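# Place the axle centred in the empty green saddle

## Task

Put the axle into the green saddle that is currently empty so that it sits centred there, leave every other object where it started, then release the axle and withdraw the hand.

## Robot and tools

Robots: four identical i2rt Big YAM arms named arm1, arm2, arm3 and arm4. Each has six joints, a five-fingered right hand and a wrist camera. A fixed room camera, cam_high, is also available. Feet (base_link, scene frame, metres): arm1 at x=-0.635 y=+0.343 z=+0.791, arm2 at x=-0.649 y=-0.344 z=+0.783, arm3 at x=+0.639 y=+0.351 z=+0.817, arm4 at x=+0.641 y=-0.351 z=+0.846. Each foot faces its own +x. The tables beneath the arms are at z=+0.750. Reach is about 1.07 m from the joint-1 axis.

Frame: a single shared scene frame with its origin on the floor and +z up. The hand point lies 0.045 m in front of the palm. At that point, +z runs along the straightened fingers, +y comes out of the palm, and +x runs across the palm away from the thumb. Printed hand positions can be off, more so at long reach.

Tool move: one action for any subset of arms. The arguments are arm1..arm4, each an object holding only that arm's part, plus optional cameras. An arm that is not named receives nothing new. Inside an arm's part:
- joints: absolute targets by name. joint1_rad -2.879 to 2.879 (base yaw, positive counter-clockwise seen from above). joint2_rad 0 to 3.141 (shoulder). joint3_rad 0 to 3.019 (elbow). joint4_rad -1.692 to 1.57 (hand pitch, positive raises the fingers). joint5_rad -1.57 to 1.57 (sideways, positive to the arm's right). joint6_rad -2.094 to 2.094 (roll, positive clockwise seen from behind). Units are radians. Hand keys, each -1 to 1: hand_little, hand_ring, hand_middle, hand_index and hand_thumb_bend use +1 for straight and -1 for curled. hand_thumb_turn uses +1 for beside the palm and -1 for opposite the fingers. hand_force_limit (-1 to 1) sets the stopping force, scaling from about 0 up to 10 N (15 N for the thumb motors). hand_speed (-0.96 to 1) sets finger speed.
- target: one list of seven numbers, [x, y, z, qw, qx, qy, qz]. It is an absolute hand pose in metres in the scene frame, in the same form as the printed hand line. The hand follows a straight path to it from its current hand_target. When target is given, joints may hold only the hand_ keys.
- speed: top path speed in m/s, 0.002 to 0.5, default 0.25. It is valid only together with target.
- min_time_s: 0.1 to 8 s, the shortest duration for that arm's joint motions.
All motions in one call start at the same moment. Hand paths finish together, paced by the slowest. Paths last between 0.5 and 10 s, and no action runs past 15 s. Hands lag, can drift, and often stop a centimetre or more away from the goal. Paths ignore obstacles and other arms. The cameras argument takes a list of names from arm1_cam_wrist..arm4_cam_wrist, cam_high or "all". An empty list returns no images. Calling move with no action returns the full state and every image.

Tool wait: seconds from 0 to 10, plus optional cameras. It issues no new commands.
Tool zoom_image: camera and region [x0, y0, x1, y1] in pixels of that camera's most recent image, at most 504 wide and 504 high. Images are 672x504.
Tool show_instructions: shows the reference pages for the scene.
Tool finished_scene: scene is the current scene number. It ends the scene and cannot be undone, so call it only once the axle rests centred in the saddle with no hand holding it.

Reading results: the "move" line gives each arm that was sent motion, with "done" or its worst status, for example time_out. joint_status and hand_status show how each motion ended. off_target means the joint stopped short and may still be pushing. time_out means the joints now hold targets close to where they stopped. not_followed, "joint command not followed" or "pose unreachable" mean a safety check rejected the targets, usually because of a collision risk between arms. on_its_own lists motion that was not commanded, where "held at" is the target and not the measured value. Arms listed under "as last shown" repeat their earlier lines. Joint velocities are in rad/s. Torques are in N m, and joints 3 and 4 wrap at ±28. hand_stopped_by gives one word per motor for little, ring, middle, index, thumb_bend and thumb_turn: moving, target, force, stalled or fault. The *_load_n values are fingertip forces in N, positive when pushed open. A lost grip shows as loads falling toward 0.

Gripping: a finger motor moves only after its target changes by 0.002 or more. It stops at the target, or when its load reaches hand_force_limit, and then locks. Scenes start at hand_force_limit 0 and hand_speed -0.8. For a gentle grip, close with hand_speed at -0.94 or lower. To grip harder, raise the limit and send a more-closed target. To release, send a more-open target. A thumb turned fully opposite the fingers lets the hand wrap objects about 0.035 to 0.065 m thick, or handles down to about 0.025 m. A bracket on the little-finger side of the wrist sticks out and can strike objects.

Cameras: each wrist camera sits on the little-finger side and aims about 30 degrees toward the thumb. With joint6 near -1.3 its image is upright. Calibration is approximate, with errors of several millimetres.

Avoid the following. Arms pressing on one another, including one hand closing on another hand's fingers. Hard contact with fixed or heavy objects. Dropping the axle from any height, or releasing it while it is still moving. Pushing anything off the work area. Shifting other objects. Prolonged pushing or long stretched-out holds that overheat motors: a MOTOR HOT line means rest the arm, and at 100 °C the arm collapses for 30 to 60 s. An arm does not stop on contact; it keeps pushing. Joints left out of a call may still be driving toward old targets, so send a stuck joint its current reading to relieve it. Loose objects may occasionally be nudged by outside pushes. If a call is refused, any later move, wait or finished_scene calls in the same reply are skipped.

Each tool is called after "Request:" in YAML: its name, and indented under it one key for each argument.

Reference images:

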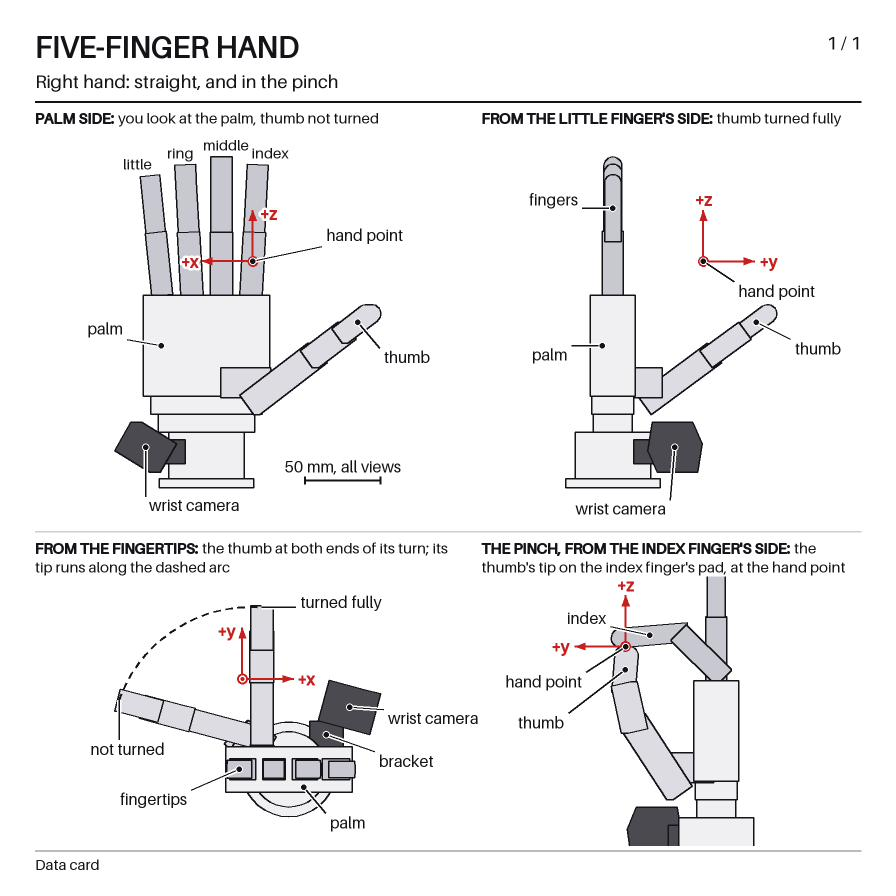

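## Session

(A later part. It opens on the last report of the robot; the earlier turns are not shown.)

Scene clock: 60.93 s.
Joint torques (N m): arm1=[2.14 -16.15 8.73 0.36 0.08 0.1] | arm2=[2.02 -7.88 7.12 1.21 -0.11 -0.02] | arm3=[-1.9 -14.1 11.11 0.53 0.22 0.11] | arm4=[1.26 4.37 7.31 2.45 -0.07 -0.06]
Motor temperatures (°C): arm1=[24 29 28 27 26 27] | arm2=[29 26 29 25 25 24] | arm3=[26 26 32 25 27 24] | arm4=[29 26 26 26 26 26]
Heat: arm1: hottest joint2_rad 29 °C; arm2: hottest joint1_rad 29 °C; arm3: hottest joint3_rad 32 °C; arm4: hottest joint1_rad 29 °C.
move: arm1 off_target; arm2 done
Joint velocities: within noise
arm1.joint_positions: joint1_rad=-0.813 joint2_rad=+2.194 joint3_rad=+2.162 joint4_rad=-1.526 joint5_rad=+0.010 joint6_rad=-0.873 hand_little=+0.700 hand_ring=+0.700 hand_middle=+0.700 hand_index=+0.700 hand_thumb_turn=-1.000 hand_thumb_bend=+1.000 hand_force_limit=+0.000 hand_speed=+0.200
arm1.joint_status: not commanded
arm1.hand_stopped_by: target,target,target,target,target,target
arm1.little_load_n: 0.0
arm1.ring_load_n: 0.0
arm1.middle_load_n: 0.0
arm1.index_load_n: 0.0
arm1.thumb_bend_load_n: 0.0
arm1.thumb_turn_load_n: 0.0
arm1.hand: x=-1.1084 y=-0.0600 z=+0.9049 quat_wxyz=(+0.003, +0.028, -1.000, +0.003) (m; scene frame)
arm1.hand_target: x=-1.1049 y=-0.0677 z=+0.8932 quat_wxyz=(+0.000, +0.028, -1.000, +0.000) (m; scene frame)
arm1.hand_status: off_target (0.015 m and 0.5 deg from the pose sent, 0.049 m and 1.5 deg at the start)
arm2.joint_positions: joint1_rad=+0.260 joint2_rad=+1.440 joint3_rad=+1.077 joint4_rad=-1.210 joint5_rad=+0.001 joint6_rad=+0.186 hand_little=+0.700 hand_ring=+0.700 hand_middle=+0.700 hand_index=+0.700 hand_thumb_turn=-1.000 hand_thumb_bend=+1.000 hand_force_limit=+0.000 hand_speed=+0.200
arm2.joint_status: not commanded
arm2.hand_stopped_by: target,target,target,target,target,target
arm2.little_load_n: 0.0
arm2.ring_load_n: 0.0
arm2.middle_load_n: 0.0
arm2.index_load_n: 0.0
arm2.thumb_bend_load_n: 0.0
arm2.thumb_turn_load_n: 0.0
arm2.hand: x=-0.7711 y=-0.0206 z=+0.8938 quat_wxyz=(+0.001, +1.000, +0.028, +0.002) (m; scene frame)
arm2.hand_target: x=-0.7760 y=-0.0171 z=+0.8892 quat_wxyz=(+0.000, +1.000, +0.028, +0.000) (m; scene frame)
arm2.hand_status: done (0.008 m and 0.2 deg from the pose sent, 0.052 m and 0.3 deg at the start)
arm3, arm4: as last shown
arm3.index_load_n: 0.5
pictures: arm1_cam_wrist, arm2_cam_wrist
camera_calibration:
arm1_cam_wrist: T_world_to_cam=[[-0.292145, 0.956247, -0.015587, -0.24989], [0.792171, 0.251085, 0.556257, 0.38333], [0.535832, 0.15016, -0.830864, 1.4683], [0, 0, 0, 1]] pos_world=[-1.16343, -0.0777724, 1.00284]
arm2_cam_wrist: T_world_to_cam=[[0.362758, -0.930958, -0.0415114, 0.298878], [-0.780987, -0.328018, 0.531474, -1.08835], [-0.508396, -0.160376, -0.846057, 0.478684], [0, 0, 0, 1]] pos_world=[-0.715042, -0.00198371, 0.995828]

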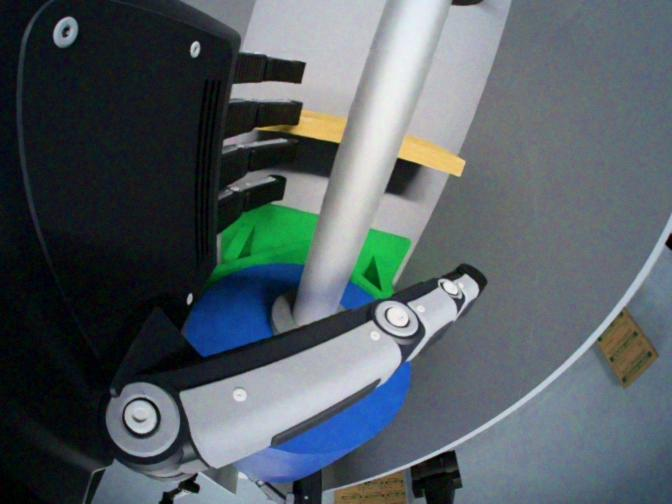

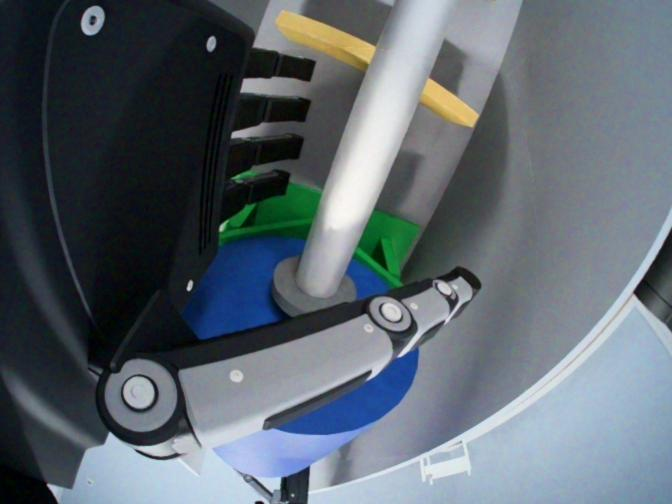

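Request:
move:
  arm1: {"target": [-1.102, -0.064, 0.880, 0, -0.028, 0.9996, 0], "speed": 0.1}

Request:
move:
  arm1: {"joints": {"hand_speed": -0.65, "hand_force_limit": -0.25, "hand_little": -0.33, "hand_ring": -0.33, "hand_middle": -0.33, "hand_index": -0.33}}
  arm2: {"joints": {"hand_speed": -0.65, "hand_force_limit": -0.25, "hand_little": -0.33, "hand_ring": -0.33, "hand_middle": -0.33, "hand_index": -0.33}}
  cameras: ["arm1_cam_wrist", "arm2_cam_wrist"]

Scene clock: 68.13 s.
Joint torques (N m): arm1=[1.9 -16.03 7.42 0.38 0.09 0.09] | arm2=[2.14 -7.77 7.13 1.2 -0.11 0.01] | arm3=[-2.08 -13.98 11.17 0.57 0.21 0.11] | arm4=[1.26 4.42 7.31 2.44 -0.07 -0.06]
Motor temperatures (°C): arm1=[24 29 28 27 26 27] | arm2=[29 26 29 25 25 24] | arm3=[26 26 32 25 27 24] | arm4=[29 26 26 26 26 26]
Heat: arm1: hottest joint2_rad 29 °C; arm2: hottest joint1_rad 29 °C; arm3: hottest joint3_rad 32 °C; arm4: hottest joint1_rad 29 °C.
move: arm1 off_target
Joint velocities: within noise
arm1.joint_positions: joint1_rad=-0.813 joint2_rad=+2.188 joint3_rad=+2.119 joint4_rad=-1.484 joint5_rad=+0.010 joint6_rad=-0.873 hand_little=+0.700 hand_ring=+0.700 hand_middle=+0.700 hand_index=+0.700 hand_thumb_turn=-1.000 hand_thumb_bend=+1.000 hand_force_limit=+0.000 hand_speed=+0.200
arm1.joint_status: not commanded
arm1.hand_stopped_by: target,target,target,target,target,target
arm1.little_load_n: 0.0
arm1.ring_load_n: -1.0
arm1.middle_load_n: 0.0
arm1.index_load_n: 0.0
arm1.thumb_bend_load_n: -0.5
arm1.thumb_turn_load_n: 0.0
arm1.hand: x=-1.1076 y=-0.0595 z=+0.8922 quat_wxyz=(+0.005, +0.028, -1.000, +0.004) (m; scene frame)
arm1.hand_target: x=-1.1019 y=-0.0637 z=+0.8801 quat_wxyz=(+0.000, +0.028, -1.000, +0.000) (m; scene frame)
arm1.hand_status: off_target (0.014 m and 0.8 deg from the pose sent, 0.026 m and 0.5 deg at the start)
arm2, arm3, arm4: as last shown
arm4.little_load_n: -0.5
arm4.thumb_turn_load_n: 0.5
pictures: none

Scene clock: 69.67 s.
Joint torques (N m): arm1=[2.37 -18.02 8.95 -0.17 0.25 0.08] | arm2=[2.2 -9.76 7.71 0.12 -0.11 -0.05] | arm3=[-2.02 -14.04 11.22 0.49 0.22 0.12] | arm4=[1.26 4.37 7.31 2.44 -0.06 -0.06]
Motor temperatures (°C): arm1=[24 29 28 27 26 27] | arm2=[29 26 29 25 25 24] | arm3=[26 26 32 25 27 24] | arm4=[29 26 26 26 26 26]
Heat: arm1: hottest joint2_rad 29 °C; arm2: hottest joint1_rad 29 °C; arm3: hottest joint3_rad 32 °C; arm4: hottest joint1_rad 29 °C.
move: arm1 off_target; arm2 off_target
Joint velocities: within noise
arm1.joint_positions: joint1_rad=-0.813 joint2_rad=+2.205 joint3_rad=+2.100 joint4_rad=-1.469 joint5_rad=+0.007 joint6_rad=-0.873 hand_little=-0.330 hand_ring=-0.296 hand_middle=-0.262 hand_index=-0.100 hand_thumb_turn=-1.000 hand_thumb_bend=+1.000 hand_force_limit=-0.250 hand_speed=-0.650
arm1.joint_status: hand_ring off_target (ended at -0.296, target -0.330); hand_middle off_target (ended at -0.262, target -0.330); hand_index off_target (ended at -0.100, target -0.330); the others done
arm1.hand_stopped_by: target,force,force,force,target,target
arm1.little_load_n: 0.0
arm1.ring_load_n: 3.5
arm1.middle_load_n: 0.0
arm1.index_load_n: 0.0
arm1.thumb_bend_load_n: 0.0
arm1.thumb_turn_load_n: 0.0
arm1.hand: x=-1.1051 y=-0.0583 z=+0.8750 quat_wxyz=(-0.004, +0.028, -1.000, -0.002) (m; scene frame)
arm1.hand_target: x=-1.1020 y=-0.0638 z=+0.8801 quat_wxyz=(+0.000, +0.028, -1.000, +0.000) (m; scene frame)
arm1.hand_status: not commanded
arm2.joint_positions: joint1_rad=+0.260 joint2_rad=+1.463 joint3_rad=+1.069 joint4_rad=-1.186 joint5_rad=+0.001 joint6_rad=+0.191 hand_little=-0.103 hand_ring=-0.038 hand_middle=-0.005 hand_index=-0.038 hand_thumb_turn=-1.000 hand_thumb_bend=+1.000 hand_force_limit=-0.250 hand_speed=-0.650
arm2.joint_status: hand_little off_target (ended at -0.103, target -0.330); hand_ring off_target (ended at -0.038, target -0.330); hand_middle off_target (ended at -0.005, target -0.330); hand_index off_target (ended at -0.038, target -0.330); the others done
arm2.hand_stopped_by: force,force,force,force,target,target
arm2.little_load_n: 3.0
arm2.ring_load_n: 1.5
arm2.middle_load_n: 0.0
arm2.index_load_n: 2.5
arm2.thumb_bend_load_n: 0.0
arm2.thumb_turn_load_n: 0.0
arm2.hand: x=-0.7718 y=-0.0182 z=+0.8827 quat_wxyz=(+0.005, +1.000, +0.026, +0.003) (m; scene frame)
arm2.hand_target: x=-0.7759 y=-0.0171 z=+0.8891 quat_wxyz=(+0.000, +1.000, +0.028, +0.000) (m; scene frame)
arm2.hand_status: not commanded
arm3, arm4: as last shown
arm3.index_load_n: 0.0
arm4.little_load_n: 0.0
arm4.thumb_turn_load_n: 0.0
pictures: arm1_cam_wrist, arm2_cam_wrist
camera_calibration:
arm1_cam_wrist: T_world_to_cam=[[-0.2917, 0.956444, -0.0111996, -0.254411], [0.784011, 0.245786, 0.570014, 0.375463], [0.547939, 0.157493, -0.821559, 1.44714], [0, 0, 0, 1]] pos_world=[-1.16152, -0.0768673, 0.972043]
arm2_cam_wrist: T_world_to_cam=[[0.358517, -0.932906, -0.0339294, 0.290862], [-0.783695, -0.320526, 0.532057, -1.08476], [-0.507234, -0.164161, -0.846029, 0.470096], [0, 0, 0, 1]] pos_world=[-0.71595, 0.000825304, 0.984736]

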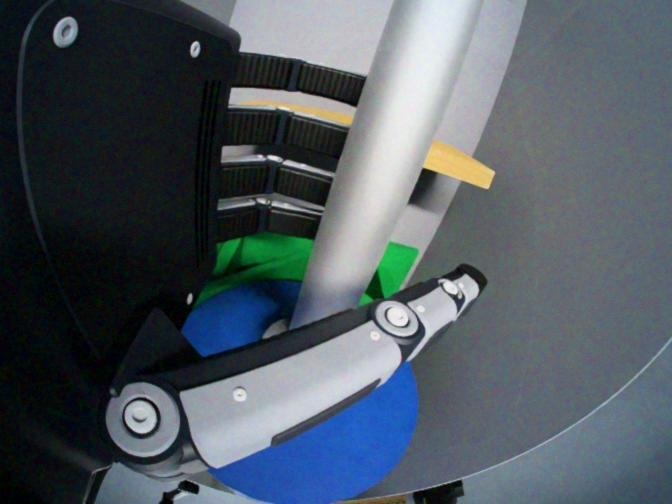

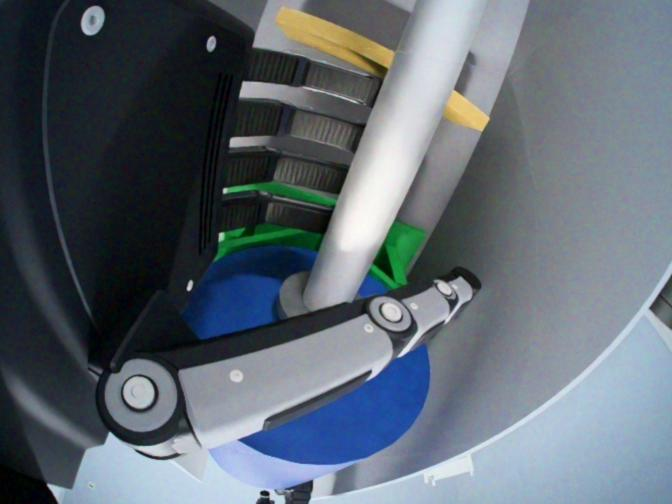

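Request:
move:
  arm1: {"joints": {"hand_speed": -0.55, "hand_force_limit": -0.1, "hand_little": -0.45, "hand_ring": -0.45, "hand_middle": -0.45, "hand_index": -0.45, "hand_thumb_bend": 0.3}}
  arm2: {"joints": {"hand_speed": -0.55, "hand_force_limit": -0.1, "hand_little": -0.45, "hand_ring": -0.45, "hand_middle": -0.45, "hand_index": -0.45, "hand_thumb_bend": 0.3}}
  cameras: ["arm1_cam_wrist", "arm2_cam_wrist"]

Scene clock: 72.37 s.
Joint torques (N m): arm1=[2.14 -17.9 9.63 -0.14 -0.04 0.07] | arm2=[1.79 -10.11 8.16 -0.05 -0.11 -0.02] | arm3=[-1.85 -13.98 11.17 0.57 0.23 0.11] | arm4=[1.26 4.37 7.31 2.44 -0.06 -0.06]
Motor temperatures (°C): arm1=[24 29 28 27 26 27] | arm2=[29 26 29 25 25 24] | arm3=[26 26 32 25 27 24] | arm4=[29 26 26 26 26 26]
Heat: arm1: hottest joint2_rad 29 °C; arm2: hottest joint1_rad 29 °C; arm3: hottest joint3_rad 32 °C; arm4: hottest joint1_rad 29 °C.
move: arm1 off_target; arm2 off_target
Joint velocities: within noise
arm1.joint_positions: joint1_rad=-0.813 joint2_rad=+2.212 joint3_rad=+2.091 joint4_rad=-1.469 joint5_rad=+0.014 joint6_rad=-0.873 hand_little=-0.445 hand_ring=-0.374 hand_middle=-0.382 hand_index=-0.424 hand_thumb_turn=-1.000 hand_thumb_bend=+0.494 hand_force_limit=-0.100 hand_speed=-0.550
arm1.joint_status: hand_ring off_target (ended at -0.374, target -0.450); hand_middle off_target (ended at -0.382, target -0.450); hand_index off_target (ended at -0.424, target -0.450); hand_thumb_bend off_target (ended at +0.494, target +0.300); the others done
arm1.hand_stopped_by: force,force,force,force,force,target
arm1.little_load_n: 1.5
arm1.ring_load_n: 0.0
arm1.middle_load_n: 0.5
arm1.index_load_n: 9.0
arm1.thumb_bend_load_n: 6.0
arm1.thumb_turn_load_n: 1.5
arm1.hand: x=-1.1036 y=-0.0551 z=+0.8681 quat_wxyz=(-0.008, +0.028, -1.000, -0.010) (m; scene frame)
arm1.hand_target: x=-1.1021 y=-0.0638 z=+0.8803 quat_wxyz=(+0.000, +0.028, -1.000, +0.000) (m; scene frame)
arm1.hand_status: not commanded
arm2.joint_positions: joint1_rad=+0.260 joint2_rad=+1.465 joint3_rad=+1.063 joint4_rad=-1.181 joint5_rad=+0.001 joint6_rad=+0.188 hand_little=-0.261 hand_ring=-0.116 hand_middle=-0.124 hand_index=-0.116 hand_thumb_turn=-1.000 hand_thumb_bend=+0.535 hand_force_limit=-0.100 hand_speed=-0.550
arm2.joint_status: hand_little off_target (ended at -0.261, target -0.450); hand_ring off_target (ended at -0.116, target -0.450); hand_middle off_target (ended at -0.124, target -0.450); hand_index off_target (ended at -0.116, target -0.450); hand_thumb_bend off_target (ended at +0.535, target +0.300); the others done
arm2.hand_stopped_by: force,force,force,force,force,target
arm2.little_load_n: 3.5
arm2.ring_load_n: 0.0
arm2.middle_load_n: 3.5
arm2.index_load_n: 0.0
arm2.thumb_bend_load_n: 6.0
arm2.thumb_turn_load_n: 0.5
arm2.hand: x=-0.7714 y=-0.0194 z=+0.8801 quat_wxyz=(+0.006, +1.000, +0.028, +0.003) (m; scene frame)
arm2.hand_target: x=-0.7760 y=-0.0172 z=+0.8891 quat_wxyz=(+0.000, +1.000, +0.028, +0.000) (m; scene frame)
arm2.hand_status: not commanded
arm3, arm4: as last shown
pictures: arm1_cam_wrist, arm2_cam_wrist
camera_calibration:
arm1_cam_wrist: T_world_to_cam=[[-0.29199, 0.956418, 0.0024998, -0.269255], [0.779867, 0.236575, 0.579517, 0.364175], [0.553669, 0.171163, -0.814957, 1.44146], [0, 0, 0, 1]] pos_world=[-1.16072, -0.0753582, 0.964355]
arm2_cam_wrist: T_world_to_cam=[[0.361104, -0.932, -0.0312925, 0.289186], [-0.78315, -0.321307, 0.532389, -1.08333], [-0.506241, -0.167741, -0.845921, 0.468527], [0, 0, 0, 1]] pos_world=[-0.715648, 0.0000305162, 0.982139]

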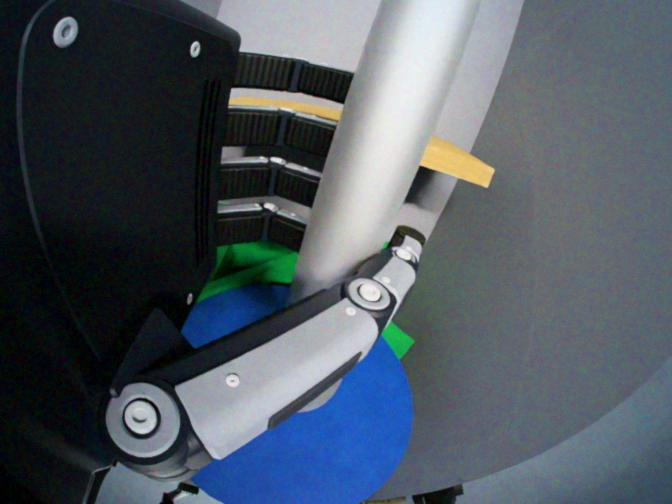

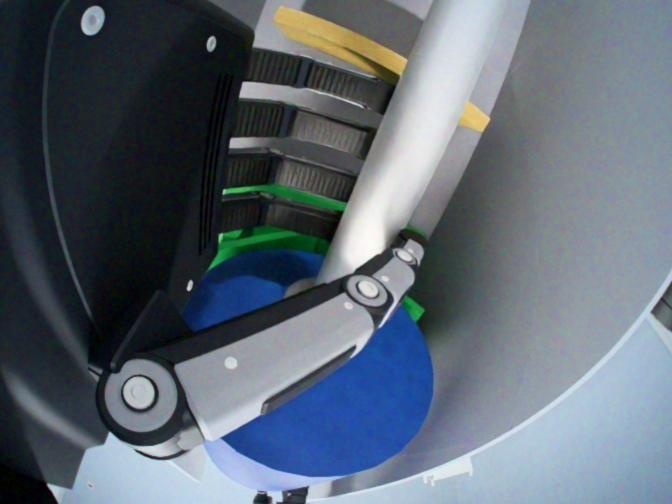

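Request:
move:
  arm1: {"target": [-1.102, -0.064, 0.96, 0, -0.028, 0.9996, 0], "speed": 0.08}
  arm2: {"target": [-0.776, -0.017, 0.96, 0, 0.9996, 0.028, 0], "speed": 0.08}
  cameras: ["arm1_cam_wrist", "arm2_cam_wrist"]

Scene clock: 74.70 s.
Joint torques (N m): arm1=[2.26 -18.49 14.19 -0.99 0.12 0.08] | arm2=[1.79 -12.57 12.85 -1.25 -0.13 -0.04] | arm3=[-2.14 -13.98 11.06 0.5 0.23 0.09] | arm4=[1.26 4.37 7.31 2.44 -0.07 -0.06]
Motor temperatures (°C): arm1=[24 29 29 27 26 27] | arm2=[29 26 29 25 25 24] | arm3=[26 26 32 25 27 24] | arm4=[29 26 26 26 26 26]
Heat: arm1: hottest joint2_rad 29 °C; arm2: hottest joint1_rad 29 °C; arm3: hottest joint3_rad 32 °C; arm4: hottest joint1_rad 29 °C.
move: arm1 off_target; arm2 off_target
Joint velocities: within noise
arm1.joint_positions: joint1_rad=-0.813 joint2_rad=+2.212 joint3_rad=+2.237 joint4_rad=-1.651 joint5_rad=+0.009 joint6_rad=-0.872 hand_little=-0.445 hand_ring=-0.374 hand_middle=-0.382 hand_index=-0.424 hand_thumb_turn=-1.000 hand_thumb_bend=+0.493 hand_force_limit=-0.100 hand_speed=-0.550
arm1.joint_status: not commanded
arm1.hand_stopped_by: force,force,force,force,force,target
arm1.little_load_n: 0.0
arm1.ring_load_n: 0.0
arm1.middle_load_n: 0.0
arm1.index_load_n: 6.5
arm1.thumb_bend_load_n: 0.0
arm1.thumb_turn_load_n: 1.0
arm1.hand: x=-1.0987 y=-0.0509 z=+0.9261 quat_wxyz=(-0.023, +0.028, -0.999, -0.020) (m; scene frame)
arm1.hand_target: x=-1.1007 y=-0.0625 z=+0.9597 quat_wxyz=(+0.000, +0.028, -1.000, +0.001) (m; scene frame)
arm1.hand_status: off_target (0.036 m and 3.5 deg from the pose sent, 0.093 m and 1.5 deg at the start)
arm2.joint_positions: joint1_rad=+0.260 joint2_rad=+1.443 joint3_rad=+1.137 joint4_rad=-1.347 joint5_rad=+0.001 joint6_rad=+0.188 hand_little=-0.262 hand_ring=-0.116 hand_middle=-0.123 hand_index=-0.116 hand_thumb_turn=-1.000 hand_thumb_bend=+0.536 hand_force_limit=-0.100 hand_speed=-0.550
arm2.joint_status: not commanded
arm2.hand_stopped_by: force,force,force,force,force,target
arm2.little_load_n: 0.0
arm2.ring_load_n: 0.0
arm2.middle_load_n: 13.0
arm2.index_load_n: 0.0
arm2.thumb_bend_load_n: 8.5
arm2.thumb_turn_load_n: -2.5
arm2.hand: x=-0.7683 y=-0.0331 z=+0.9194 quat_wxyz=(+0.040, +0.999, +0.028, +0.010) (m; scene frame)
arm2.hand_target: x=-0.7754 y=-0.0193 z=+0.9587 quat_wxyz=(+0.000, +1.000, +0.028, +0.000) (m; scene frame)
arm2.hand_status: off_target (0.044 m and 4.7 deg from the pose sent, 0.080 m and 0.8 deg at the start)
arm3, arm4: as last shown
pictures: arm1_cam_wrist, arm2_cam_wrist
camera_calibration:
arm1_cam_wrist: T_world_to_cam=[[-0.291635, 0.956425, 0.0141238, -0.28234], [0.76286, 0.223654, 0.606649, 0.281266], [0.577056, 0.187694, -0.794844, 1.49326], [0, 0, 0, 1]] pos_world=[-1.1586, -0.0731469, 1.02027]
arm2_cam_wrist: T_world_to_cam=[[0.361241, -0.931704, 0.0378615, 0.213039], [-0.791892, -0.285088, 0.540029, -1.11874], [-0.492353, -0.225063, -0.840795, 0.505143], [0, 0, 0, 1]] pos_world=[-0.714174, -0.00676262, 1.02081]

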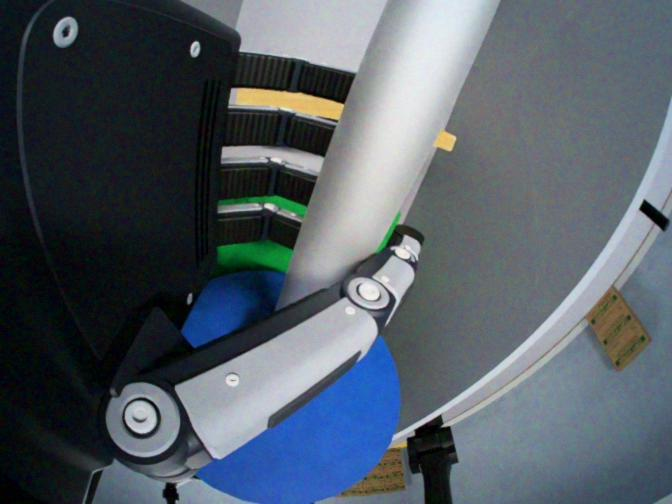

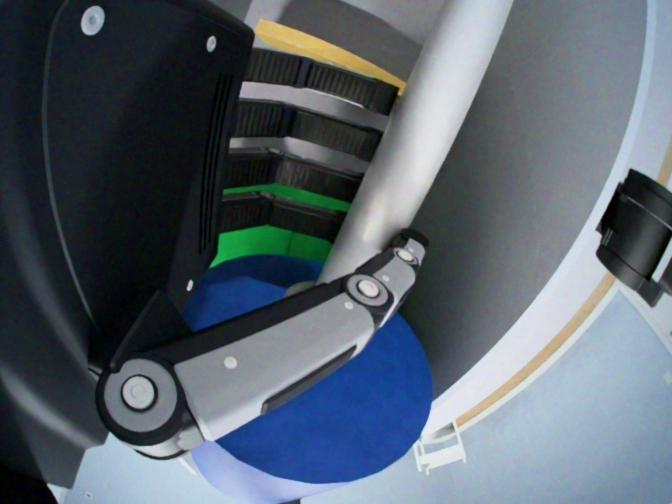

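Request:
move:
  arm1: {"target": [-0.902, -0.051, 0.995, 0, -0.028, 0.9996, 0], "speed": 0.15}
  arm2: {"target": [-0.576, -0.0045, 1.0, 0, 0.9996, 0.028, 0], "speed": 0.15}
  cameras: ["arm1_cam_wrist", "arm2_cam_wrist", "cam_high"]

Scene clock: 78.73 s.
Joint torques (N m): arm1=[2.26 -14.92 9.5 -0.32 0.09 0.18] | arm2=[1.44 -10.11 13.61 -1.09 -0.13 -0.06] | arm3=[-2.02 -14.21 11.18 0.53 0.24 0.11] | arm4=[1.26 4.42 7.31 2.44 -0.07 -0.06]
Motor temperatures (°C): arm1=[24 30 29 27 26 27] | arm2=[29 26 30 25 25 24] | arm3=[26 26 32 25 27 24] | arm4=[29 26 26 26 26 26]
Heat: arm1: hottest joint2_rad 30 °C; arm2: hottest joint3_rad 30 °C; arm3: hottest joint3_rad 32 °C; arm4: hottest joint1_rad 29 °C.
move: arm1 off_target; arm2 off_target
Joint velocities: within noise
arm1.joint_positions: joint1_rad=-0.575 joint2_rad=+1.799 joint3_rad=+1.706 joint4_rad=-1.520 joint5_rad=+0.010 joint6_rad=-0.643 hand_little=-0.445 hand_ring=-0.374 hand_middle=-0.382 hand_index=-0.424 hand_thumb_turn=-1.000 hand_thumb_bend=+0.493 hand_force_limit=-0.100 hand_speed=-0.550
arm1.joint_status: not commanded
arm1.hand_stopped_by: force,force,force,force,force,target
arm1.little_load_n: 0.0
arm1.ring_load_n: 0.0
arm1.middle_load_n: 0.0
arm1.index_load_n: 6.0
arm1.thumb_bend_load_n: 0.0
arm1.thumb_turn_load_n: 0.0
arm1.hand: x=-0.9087 y=-0.0469 z=+0.9735 quat_wxyz=(-0.013, +0.032, -0.999, -0.018) (m; scene frame)
arm1.hand_target: x=-0.9020 y=-0.0505 z=+0.9946 quat_wxyz=(+0.000, +0.028, -1.000, +0.000) (m; scene frame)
arm1.hand_status: off_target (0.023 m and 2.5 deg from the pose sent, 0.208 m and 3.5 deg at the start)
arm2.joint_positions: joint1_rad=-0.228 joint2_rad=+1.427 joint3_rad=+1.259 joint4_rad=-1.455 joint5_rad=+0.002 joint6_rad=-0.305 hand_little=-0.262 hand_ring=-0.116 hand_middle=-0.123 hand_index=-0.116 hand_thumb_turn=-1.000 hand_thumb_bend=+0.536 hand_force_limit=-0.100 hand_speed=-0.550
arm2.joint_status: not commanded
arm2.hand_stopped_by: force,force,force,force,force,target
arm2.little_load_n: 0.0
arm2.ring_load_n: 0.0
arm2.middle_load_n: 14.0
arm2.index_load_n: 0.0
arm2.thumb_bend_load_n: 7.5
arm2.thumb_turn_load_n: -2.0
arm2.hand: x=-0.5792 y=-0.0202 z=+0.9698 quat_wxyz=(+0.026, +0.999, +0.030, -0.005) (m; scene frame)
arm2.hand_target: x=-0.5764 y=-0.0063 z=+0.9993 quat_wxyz=(-0.001, +1.000, +0.028, +0.000) (m; scene frame)
arm2.hand_status: off_target (0.034 m and 3.1 deg from the pose sent, 0.210 m and 4.7 deg at the start)
arm3, arm4: as last shown
arm3.ring_load_n: -0.5
arm3.middle_load_n: -0.5
pictures: arm1_cam_wrist, arm2_cam_wrist, cam_high
camera_calibration:
arm1_cam_wrist: T_world_to_cam=[[-0.300269, 0.953732, 0.0152583, -0.240577], [0.772744, 0.233847, 0.59007, 0.132279], [0.559201, 0.188971, -0.807208, 1.41642], [0, 0, 0, 1]] pos_world=[-0.966521, -0.0691497, 1.06897]
arm2_cam_wrist: T_world_to_cam=[[0.365976, -0.930624, 0.000852816, 0.193574], [-0.773236, -0.303572, 0.556731, -0.998264], [-0.517848, -0.20441, -0.830692, 0.619327], [0, 0, 0, 1]] pos_world=[-0.52202, 0.00369586, 1.07007]

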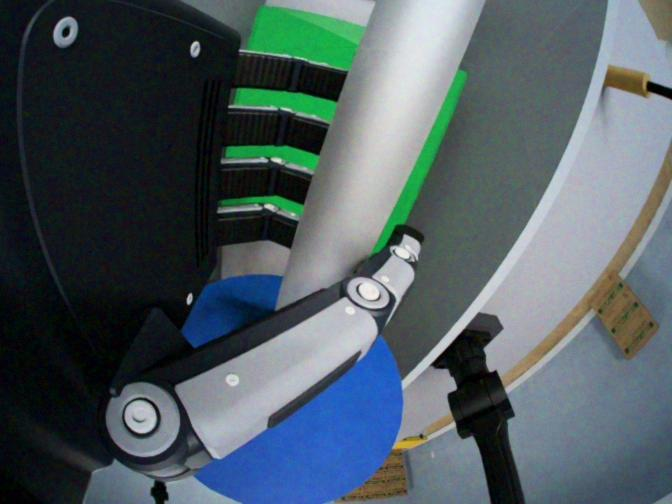

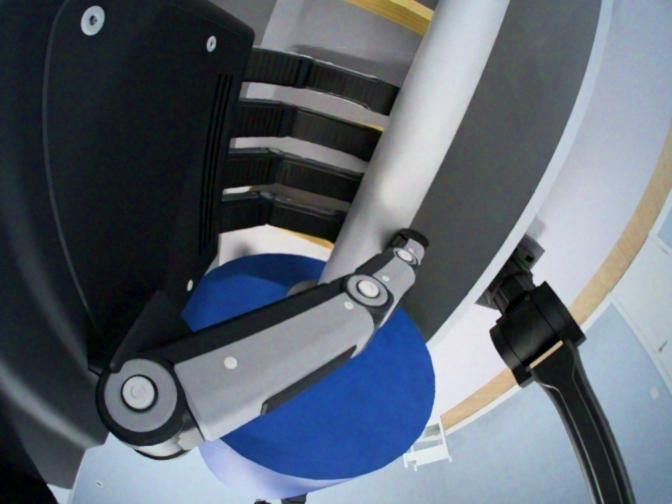

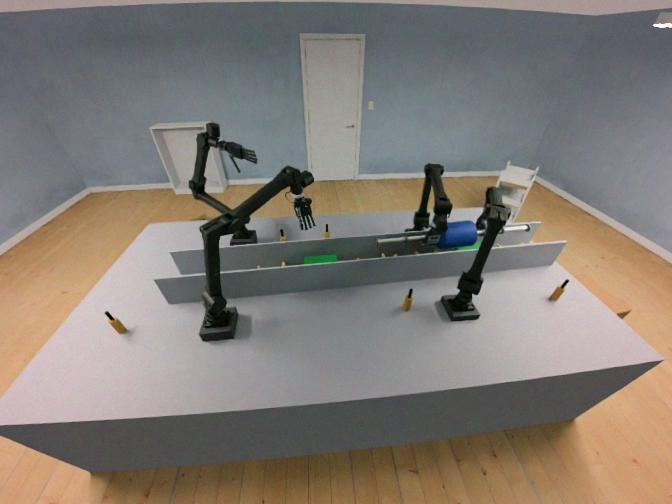

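Request:
move:
  arm1: {"target": [-0.682, -0.037, 0.995, 0, -0.028, 0.9996, 0], "speed": 0.18}
  arm2: {"target": [-0.356, 0.010, 1.0, 0, 0.9996, 0.028, 0], "speed": 0.18}
  cameras: ["cam_high"]

Scene clock: 82.43 s.
Joint torques (N m): arm1=[2.26 -11.87 9.76 -0.27 -0.23 0.21] | arm2=[1.9 -15.44 13.59 -1.26 0.03 0.05] | arm3=[-2.37 -14.15 11.23 0.46 0.21 0.08] | arm4=[1.26 4.37 7.31 2.44 -0.07 -0.06]
Motor temperatures (°C): arm1=[24 30 29 27 26 27] | arm2=[29 26 31 25 25 24] | arm3=[26 27 33 25 27 24] | arm4=[29 26 26 26 26 26]
Heat: arm1: hottest joint2_rad 30 °C; arm2: hottest joint3_rad 31 °C; arm3: hottest joint3_rad 33 °C; arm4: hottest joint1_rad 29 °C.
move: arm1 off_target; arm2 off_target
Joint velocities: within noise
arm1.joint_positions: joint1_rad=-0.169 joint2_rad=+1.552 joint3_rad=+1.393 joint4_rad=-1.462 joint5_rad=+0.018 joint6_rad=-0.239 hand_little=-0.445 hand_ring=-0.374 hand_middle=-0.382 hand_index=-0.424 hand_thumb_turn=-1.000 hand_thumb_bend=+0.493 hand_force_limit=-0.100 hand_speed=-0.550
arm1.joint_status: not commanded
arm1.hand_stopped_by: force,force,force,force,force,target
arm1.little_load_n: 0.0
arm1.ring_load_n: 0.0
arm1.middle_load_n: 0.0
arm1.index_load_n: 6.0
arm1.thumb_bend_load_n: 0.0
arm1.thumb_turn_load_n: 0.0
arm1.hand: x=-0.6905 y=-0.0328 z=+0.9768 quat_wxyz=(-0.002, +0.033, -0.999, -0.025) (m; scene frame)
arm1.hand_target: x=-0.6822 y=-0.0365 z=+0.9947 quat_wxyz=(-0.001, +0.028, -1.000, +0.000) (m; scene frame)
arm1.hand_status: off_target (0.021 m and 2.9 deg from the pose sent, 0.228 m and 2.5 deg at the start)
arm2.joint_positions: joint1_rad=-0.647 joint2_rad=+1.728 joint3_rad=+1.598 joint4_rad=-1.499 joint5_rad=-0.003 joint6_rad=-0.730 hand_little=-0.261 hand_ring=-0.116 hand_middle=-0.123 hand_index=-0.116 hand_thumb_turn=-1.000 hand_thumb_bend=+0.537 hand_force_limit=-0.100 hand_speed=-0.550
arm2.joint_status: not commanded
arm2.hand_stopped_by: force,force,force,force,force,target
arm2.little_load_n: 0.5
arm2.ring_load_n: 0.0
arm2.middle_load_n: 13.5
arm2.index_load_n: 0.5
arm2.thumb_bend_load_n: 8.5
arm2.thumb_turn_load_n: -3.0
arm2.hand: x=-0.3607 y=-0.0029 z=+0.9638 quat_wxyz=(+0.022, +0.999, +0.033, -0.019) (m; scene frame)
arm2.hand_target: x=-0.3572 y=+0.0082 z=+0.9992 quat_wxyz=(-0.001, +1.000, +0.028, +0.000) (m; scene frame)
arm2.hand_status: off_target (0.039 m and 3.4 deg from the pose sent, 0.227 m and 3.1 deg at the start)
arm3, arm4: as last shown
arm3.ring_load_n: 0.0
arm3.thumb_bend_load_n: -0.5
arm4.index_load_n: -0.5
pictures: cam_high

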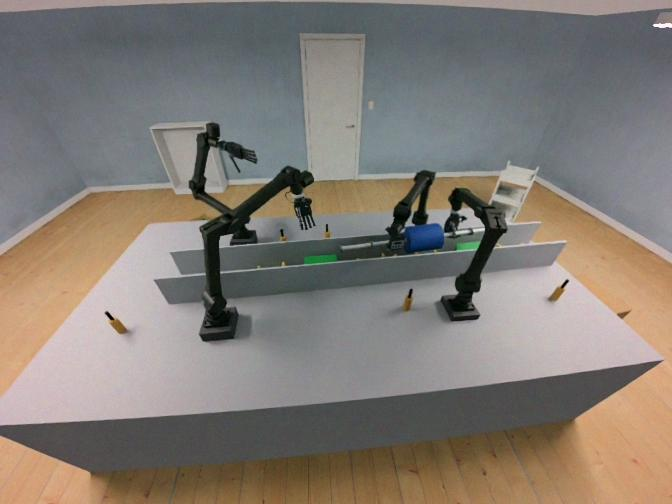

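Request:
move:
  arm1: {"target": [-0.475, -0.024, 0.995, 0, -0.028, 0.9996, 0], "speed": 0.18}
  arm2: {"target": [-0.150, 0.023, 1.025, 0, 0.9996, 0.028, 0], "speed": 0.18}
  cameras: ["arm1_cam_wrist", "arm2_cam_wrist", "arm3_cam_wrist", "cam_high"]

Scene clock: 86.87 s.
Joint torques (N m): arm1=[-1.67 -8.94 9.22 -0.25 0.53 -0.17] | arm2=[-0.03 -22.24 15.35 0.36 0.67 -0.04] | arm3=[-1.96 -13.92 11.29 0.5 0.21 0.12] | arm4=[1.26 4.37 7.31 2.45 -0.07 -0.06]
Motor temperatures (°C): arm1=[24 30 29 27 26 27] | arm2=[29 27 31 25 25 24] | arm3=[26 27 33 25 27 24] | arm4=[29 26 26 26 26 26]
Heat: arm1: hottest joint2_rad 30 °C; arm2: hottest joint3_rad 31 °C; arm3: hottest joint3_rad 33 °C; arm4: hottest joint1_rad 29 °C.
move: arm1 not_followed; arm2 off_target
Joint velocities: within noise
arm1.joint_positions: joint1_rad=+0.144 joint2_rad=+1.526 joint3_rad=+1.327 joint4_rad=-1.457 joint5_rad=+0.001 joint6_rad=+0.035 hand_little=-0.445 hand_ring=-0.374 hand_middle=-0.382 hand_index=-0.425 hand_thumb_turn=-1.000 hand_thumb_bend=+0.493 hand_force_limit=-0.100 hand_speed=-0.550
arm1.joint_status: not commanded
arm1.hand_stopped_by: force,force,force,force,force,target
arm1.little_load_n: 3.0
arm1.ring_load_n: 0.0
arm1.middle_load_n: 0.0
arm1.index_load_n: 1.0
arm1.thumb_bend_load_n: 0.0
arm1.thumb_turn_load_n: 0.0
arm1.on_its_own: joint1_rad is held at +0.117, not at its first target -0.153; joint6_rad is held at +0.015, not at its first target -0.214
arm1.hand: x=-0.5537 y=-0.0134 z=+0.9675 quat_wxyz=(-0.001, +0.052, -0.998, -0.040) (m; scene frame)
arm1.hand_target: x=-0.5665 y=-0.0191 z=+0.9713 quat_wxyz=(+0.003, +0.049, -0.998, -0.033) (m; scene frame)
arm1.hand_status: not_followed (0.084 m and 5.4 deg from the pose sent, 0.216 m and 2.9 deg at the start)
arm2.joint_positions: joint1_rad=-0.851 joint2_rad=+2.136 joint3_rad=+2.239 joint4_rad=-1.692 joint5_rad=-0.012 joint6_rad=-0.951 hand_little=-0.261 hand_ring=-0.116 hand_middle=-0.123 hand_index=-0.116 hand_thumb_turn=-1.000 hand_thumb_bend=+0.537 hand_force_limit=-0.100 hand_speed=-0.550
arm2.joint_status: not commanded
arm2.hand_stopped_by: force,force,force,force,force,target
arm2.little_load_n: 1.0
arm2.ring_load_n: 0.0
arm2.middle_load_n: 12.5
arm2.index_load_n: 0.5
arm2.thumb_bend_load_n: 8.5
arm2.thumb_turn_load_n: 2.0
arm2.hand: x=-0.1748 y=+0.0200 z=+0.9694 quat_wxyz=(+0.001, +0.999, +0.042, -0.010) (m; scene frame)
arm2.hand_target: x=-0.1548 y=+0.0193 z=+1.0242 quat_wxyz=(-0.032, +0.998, +0.030, +0.047) (m; scene frame)
arm2.hand_status: off_target (0.061 m and 1.9 deg from the pose sent, 0.221 m and 3.4 deg at the start; a joint's target at an end of its range on 39 of 66 steps)
arm3.joint_positions: joint1_rad=-0.905 joint2_rad=+1.834 joint3_rad=+2.155 joint4_rad=-1.700 joint5_rad=+0.021 joint6_rad=-0.902 hand_little=+0.700 hand_ring=+0.700 hand_middle=+0.700 hand_index=+0.700 hand_thumb_turn=-1.000 hand_thumb_bend=+1.000 hand_force_limit=+0.000 hand_speed=+0.200
arm3.joint_status: not commanded
arm3.hand_stopped_by: target,target,target,target,target,target
arm3.little_load_n: 0.0
arm3.ring_load_n: 0.0
arm3.middle_load_n: 0.0
arm3.index_load_n: 0.0
arm3.thumb_bend_load_n: 0.0
arm3.thumb_turn_load_n: 0.0
arm3.hand: x=+0.2064 y=+0.0325 z=+1.1458 quat_wxyz=(+0.082, +0.013, -0.995, +0.057) (m; scene frame)
arm3.hand_target: x=+0.2007 y=+0.0305 z=+1.1591 quat_wxyz=(+0.094, +0.006, -0.993, +0.067) (m; scene frame)
arm3.hand_status: not commanded
arm4.joint_positions: joint1_rad=+1.087 joint2_rad=+0.359 joint3_rad=+1.363 joint4_rad=-1.267 joint5_rad=-0.153 joint6_rad=-1.284 hand_little=+1.000 hand_ring=+1.000 hand_middle=+1.000 hand_index=+1.000 hand_thumb_turn=+1.000 hand_thumb_bend=+1.000 hand_force_limit=+0.000 hand_speed=-0.800
arm4.joint_status: not commanded
arm4.hand_stopped_by: target,target,target,target,target,target
arm4.little_load_n: 0.0
arm4.ring_load_n: 0.0
arm4.middle_load_n: 0.0
arm4.index_load_n: 0.0
arm4.thumb_bend_load_n: 0.0
arm4.thumb_turn_load_n: 0.0
arm4.hand: x=+0.5216 y=-0.2662 z=+1.3807 quat_wxyz=(-0.610, +0.266, +0.746, +0.017) (m; scene frame)
arm4.hand_target: x=+0.5264 y=-0.2714 z=+1.3907 quat_wxyz=(-0.622, +0.257, +0.739, +0.015) (m; scene frame)
arm4.hand_status: not commanded
pictures: arm1_cam_wrist, arm2_cam_wrist, arm3_cam_wrist, cam_high
pose unreachable (arm1 arm): on one or more control steps of this call this arm could not follow its commanded pose, so it was not sent that pose on those steps. On the call's last step it was still not sent that pose. It may still have moved: this result reports where it is.
cause: moving toward the commanded pose would bring a part of the arm too close to another arm (the arm2 arm, where that arm stood when this arm was held).
camera_calibration:
arm1_cam_wrist: T_world_to_cam=[[-0.338481, 0.938775, 0.0642855, -0.234557], [0.77714, 0.240374, 0.581614, -0.135592], [0.530552, 0.246824, -0.810921, 1.19526], [0, 0, 0, 1]] pos_world=[-0.608165, -0.042229, 1.0632]
arm2_cam_wrist: T_world_to_cam=[[0.385945, -0.921215, -0.0490911, 0.134704], [-0.759519, -0.347505, 0.549883, -0.663233], [-0.52362, -0.174939, -0.833798, 0.838099], [0, 0, 0, 1]] pos_world=[-0.116881, 0.040231, 1.07012]
arm3_cam_wrist: T_world_to_cam=[[-0.29082, 0.951428, -0.101032, 0.150286], [0.893034, 0.307825, 0.328227, -0.566699], [0.343385, 0.00522963, -0.93918, 1.11899], [0, 0, 0, 1]] pos_world=[0.165544, 0.0256059, 1.25212]

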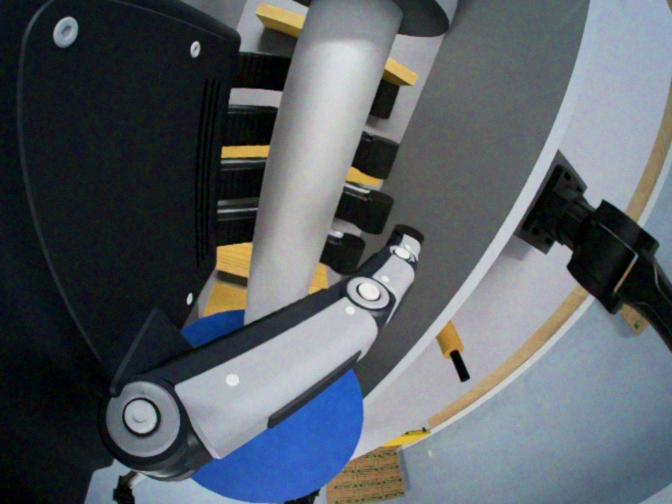

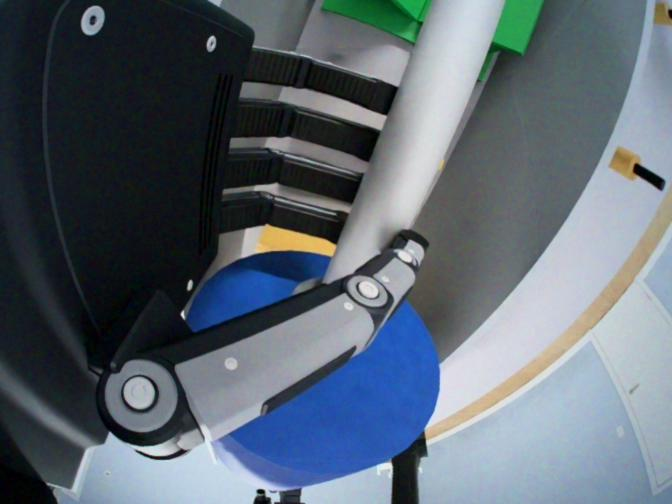

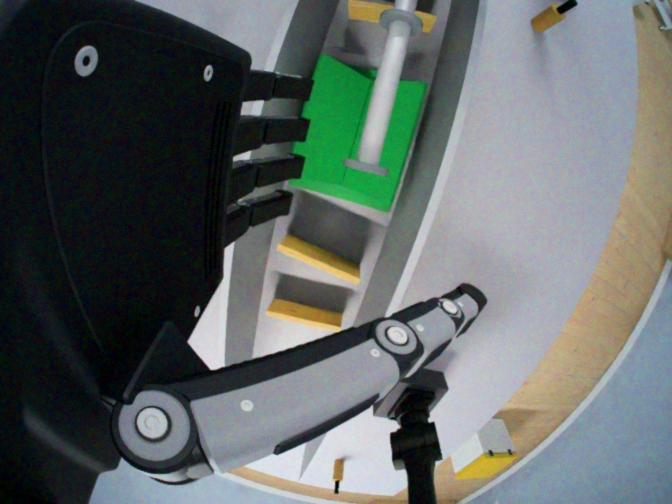

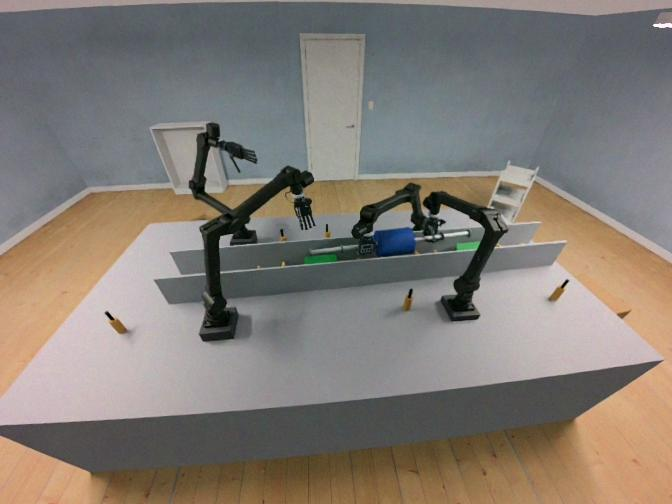

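Request:
move:
  arm2: {"target": [-0.172, 0.019, 1.024, 0, 0.9996, 0.028, 0], "speed": 0.1}
  arm3: {"target": [0.095, 0.026, 1.075, 0, -0.028, 0.9996, 0], "speed": 0.2}
  cameras: ["arm3_cam_wrist"]

Scene clock: 95.27 s.
Joint torques (N m): arm1=[-1.73 -9.35 9.35 -0.23 0.52 -0.17] | arm2=[1.08 -24.7 10.07 0.35 0.59 0.12] | arm3=[-1.08 -18.55 11.12 0.46 0.29 -0.07] | arm4=[1.26 4.37 7.31 2.45 -0.07 -0.06]
Motor temperatures (°C): arm1=[24 29 29 27 26 27] | arm2=[29 29 32 25 26 24] | arm3=[26 27 33 25 27 24] | arm4=[29 26 27 26 26 26]
Heat: arm1: hottest joint2_rad 29 °C; arm2: hottest joint3_rad 32 °C; arm3: hottest joint3_rad 33 °C; arm4: hottest joint1_rad 29 °C.
move: arm2 off_target; arm3 off_target
Joint velocities: within noise
arm1, arm4: as last shown
arm1.joint_positions: joint1_rad=+0.143 joint2_rad=+1.526 joint3_rad=+1.327 joint4_rad=-1.457 joint5_rad=+0.001 joint6_rad=+0.035 hand_little=-0.445 hand_ring=-0.374 hand_middle=-0.382 hand_index=-0.425 hand_thumb_turn=-1.000 hand_thumb_bend=+0.493 hand_force_limit=-0.100 hand_speed=-0.550
arm1.on_its_own: joint1_rad is held at +0.117, not at its first target -0.153; joint6_rad is held at +0.015, not at its first target -0.214
arm1.hand: x=-0.5538 y=-0.0135 z=+0.9675 quat_wxyz=(-0.001, +0.052, -0.998, -0.040) (m; scene frame)
arm1.hand_target: x=-0.5667 y=-0.0191 z=+0.9713 quat_wxyz=(+0.003, +0.049, -0.998, -0.033) (m; scene frame)
arm2.joint_positions: joint1_rad=-0.851 joint2_rad=+2.136 joint3_rad=+2.239 joint4_rad=-1.692 joint5_rad=-0.012 joint6_rad=-0.949 hand_little=-0.261 hand_ring=-0.116 hand_middle=-0.123 hand_index=-0.116 hand_thumb_turn=-1.000 hand_thumb_bend=+0.537 hand_force_limit=-0.100 hand_speed=-0.550
arm2.joint_status: not commanded
arm2.hand_stopped_by: force,force,force,force,force,target
arm2.little_load_n: 1.0
arm2.ring_load_n: 0.0
arm2.middle_load_n: 13.0
arm2.index_load_n: 0.0
arm2.thumb_bend_load_n: 8.5
arm2.thumb_turn_load_n: 1.5
arm2.hand: x=-0.1749 y=+0.0201 z=+0.9694 quat_wxyz=(+0.001, +0.999, +0.041, -0.010) (m; scene frame)
arm2.hand_target: x=-0.1739 y=+0.0174 z=+1.0219 quat_wxyz=(-0.024, +0.999, +0.030, +0.034) (m; scene frame)
arm2.hand_status: off_target (0.055 m and 1.9 deg from the pose sent, 0.055 m and 2.0 deg at the start; a joint's target at an end of its range on 43 of 46 steps)
arm3.joint_positions: joint1_rad=-1.001 joint2_rad=+2.133 joint3_rad=+2.386 joint4_rad=-1.702 joint5_rad=+0.014 joint6_rad=-1.027 hand_little=+0.700 hand_ring=+0.700 hand_middle=+0.700 hand_index=+0.700 hand_thumb_turn=-1.000 hand_thumb_bend=+1.000 hand_force_limit=+0.000 hand_speed=+0.200
arm3.joint_status: not commanded
arm3.hand_stopped_by: target,target,target,target,target,target
arm3.little_load_n: 0.0
arm3.ring_load_n: 0.0
arm3.middle_load_n: 0.0
arm3.index_load_n: 0.0
arm3.thumb_bend_load_n: 0.0
arm3.thumb_turn_load_n: 0.0
arm3.hand: x=+0.1017 y=+0.0304 z=+1.0589 quat_wxyz=(+0.056, +0.029, -0.998, +0.031) (m; scene frame)
arm3.hand_target: x=+0.0961 y=+0.0266 z=+1.0744 quat_wxyz=(+0.073, +0.034, -0.996, +0.040) (m; scene frame)
arm3.hand_status: off_target (0.018 m and 7.4 deg from the pose sent, 0.132 m and 11.6 deg at the start; a joint's target at an end of its range on 46 of 47 steps)
pictures: arm3_cam_wrist
camera_calibration:
arm3_cam_wrist: T_world_to_cam=[[-0.31452, 0.947063, -0.064407, 0.0767367], [0.866244, 0.314103, 0.388537, -0.505339], [0.3882, 0.0664106, -0.919179, 1.04579], [0, 0, 0, 1]] pos_world=[0.055908, 0.0166028, 1.16255]

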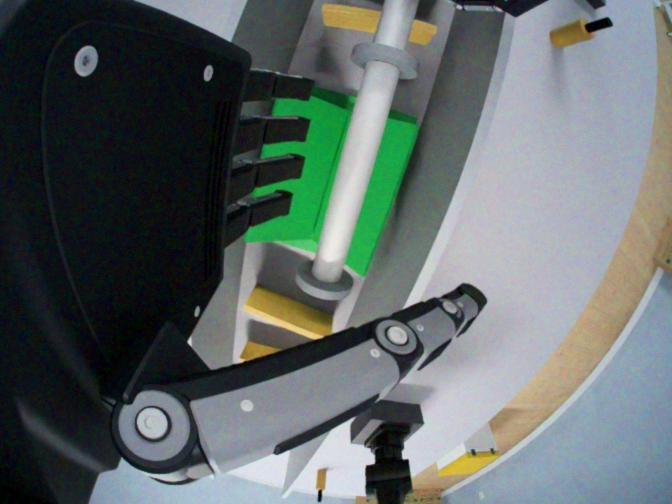

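Request:
move:
  arm3: {"target": [0.097, 0.024, 0.988, 0, -0.028, 0.9996, 0], "speed": 0.12}
  cameras: ["arm3_cam_wrist"]

Scene clock: 106.67 s.
Joint torques (N m): arm1=[-1.44 -9.05 9.13 -0.21 0.51 -0.18] | arm2=[0.97 -24.7 10.09 0.39 0.59 0.1] | arm3=[-1.79 -19.02 7.77 0.24 0.1 0.03] | arm4=[1.26 4.37 7.31 2.45 -0.06 -0.06]
Motor temperatures (°C): arm1=[24 29 28 27 26 27] | arm2=[29 31 31 25 26 24] | arm3=[26 27 34 25 27 24] | arm4=[29 26 27 26 26 26]
Heat: arm1: hottest joint2_rad 29 °C; arm2: hottest joint2_rad 31 °C; arm3: hottest joint3_rad 34 °C; arm4: hottest joint1_rad 29 °C.
move: arm3 done
Joint velocities: within noise
arm1, arm2, arm4: as last shown
arm1.thumb_turn_load_n: 0.5
arm1.on_its_own: joint1_rad is held at +0.117, not at its first target -0.153; joint6_rad is held at +0.015, not at its first target -0.214
arm2.little_load_n: 0.5
arm2.middle_load_n: 12.5
arm2.thumb_bend_load_n: 9.0
arm3.joint_positions: joint1_rad=-1.001 joint2_rad=+2.243 joint3_rad=+2.386 joint4_rad=-1.702 joint5_rad=+0.008 joint6_rad=-1.028 hand_little=+0.700 hand_ring=+0.700 hand_middle=+0.700 hand_index=+0.700 hand_thumb_turn=-1.000 hand_thumb_bend=+1.000 hand_force_limit=+0.000 hand_speed=+0.200
arm3.joint_status: not commanded
arm3.hand_stopped_by: target,target,target,target,target,target
arm3.little_load_n: 0.0
arm3.ring_load_n: 0.0
arm3.middle_load_n: 0.0
arm3.index_load_n: 0.0
arm3.thumb_bend_load_n: -0.5
arm3.thumb_turn_load_n: 0.0
arm3.hand: x=+0.0955 y=+0.0243 z=+0.9918 quat_wxyz=(+0.009, +0.029, -1.000, +0.004) (m; scene frame)
arm3.hand_target: x=+0.0972 y=+0.0241 z=+0.9878 quat_wxyz=(+0.003, +0.028, -1.000, +0.001) (m; scene frame)
arm3.hand_status: done (0.004 m and 1.1 deg from the pose sent, 0.071 m and 7.4 deg at the start; a joint's target at an end of its range on 25 of 41 steps)
pictures: arm3_cam_wrist
camera_calibration:
arm3_cam_wrist: T_world_to_cam=[[-0.31093, 0.949611, -0.0395227, 0.0511598], [0.824744, 0.290245, 0.48534, -0.563482], [0.472355, 0.118311, -0.873432, 0.932254], [0, 0, 0, 1]] pos_world=[0.0402807, 0.00467041, 1.08976]

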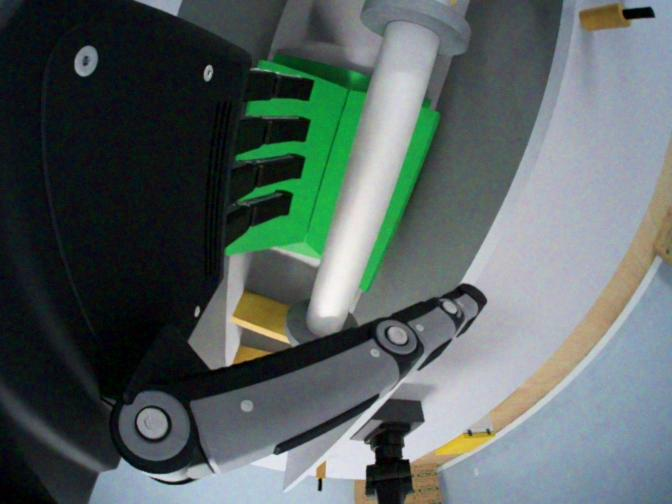

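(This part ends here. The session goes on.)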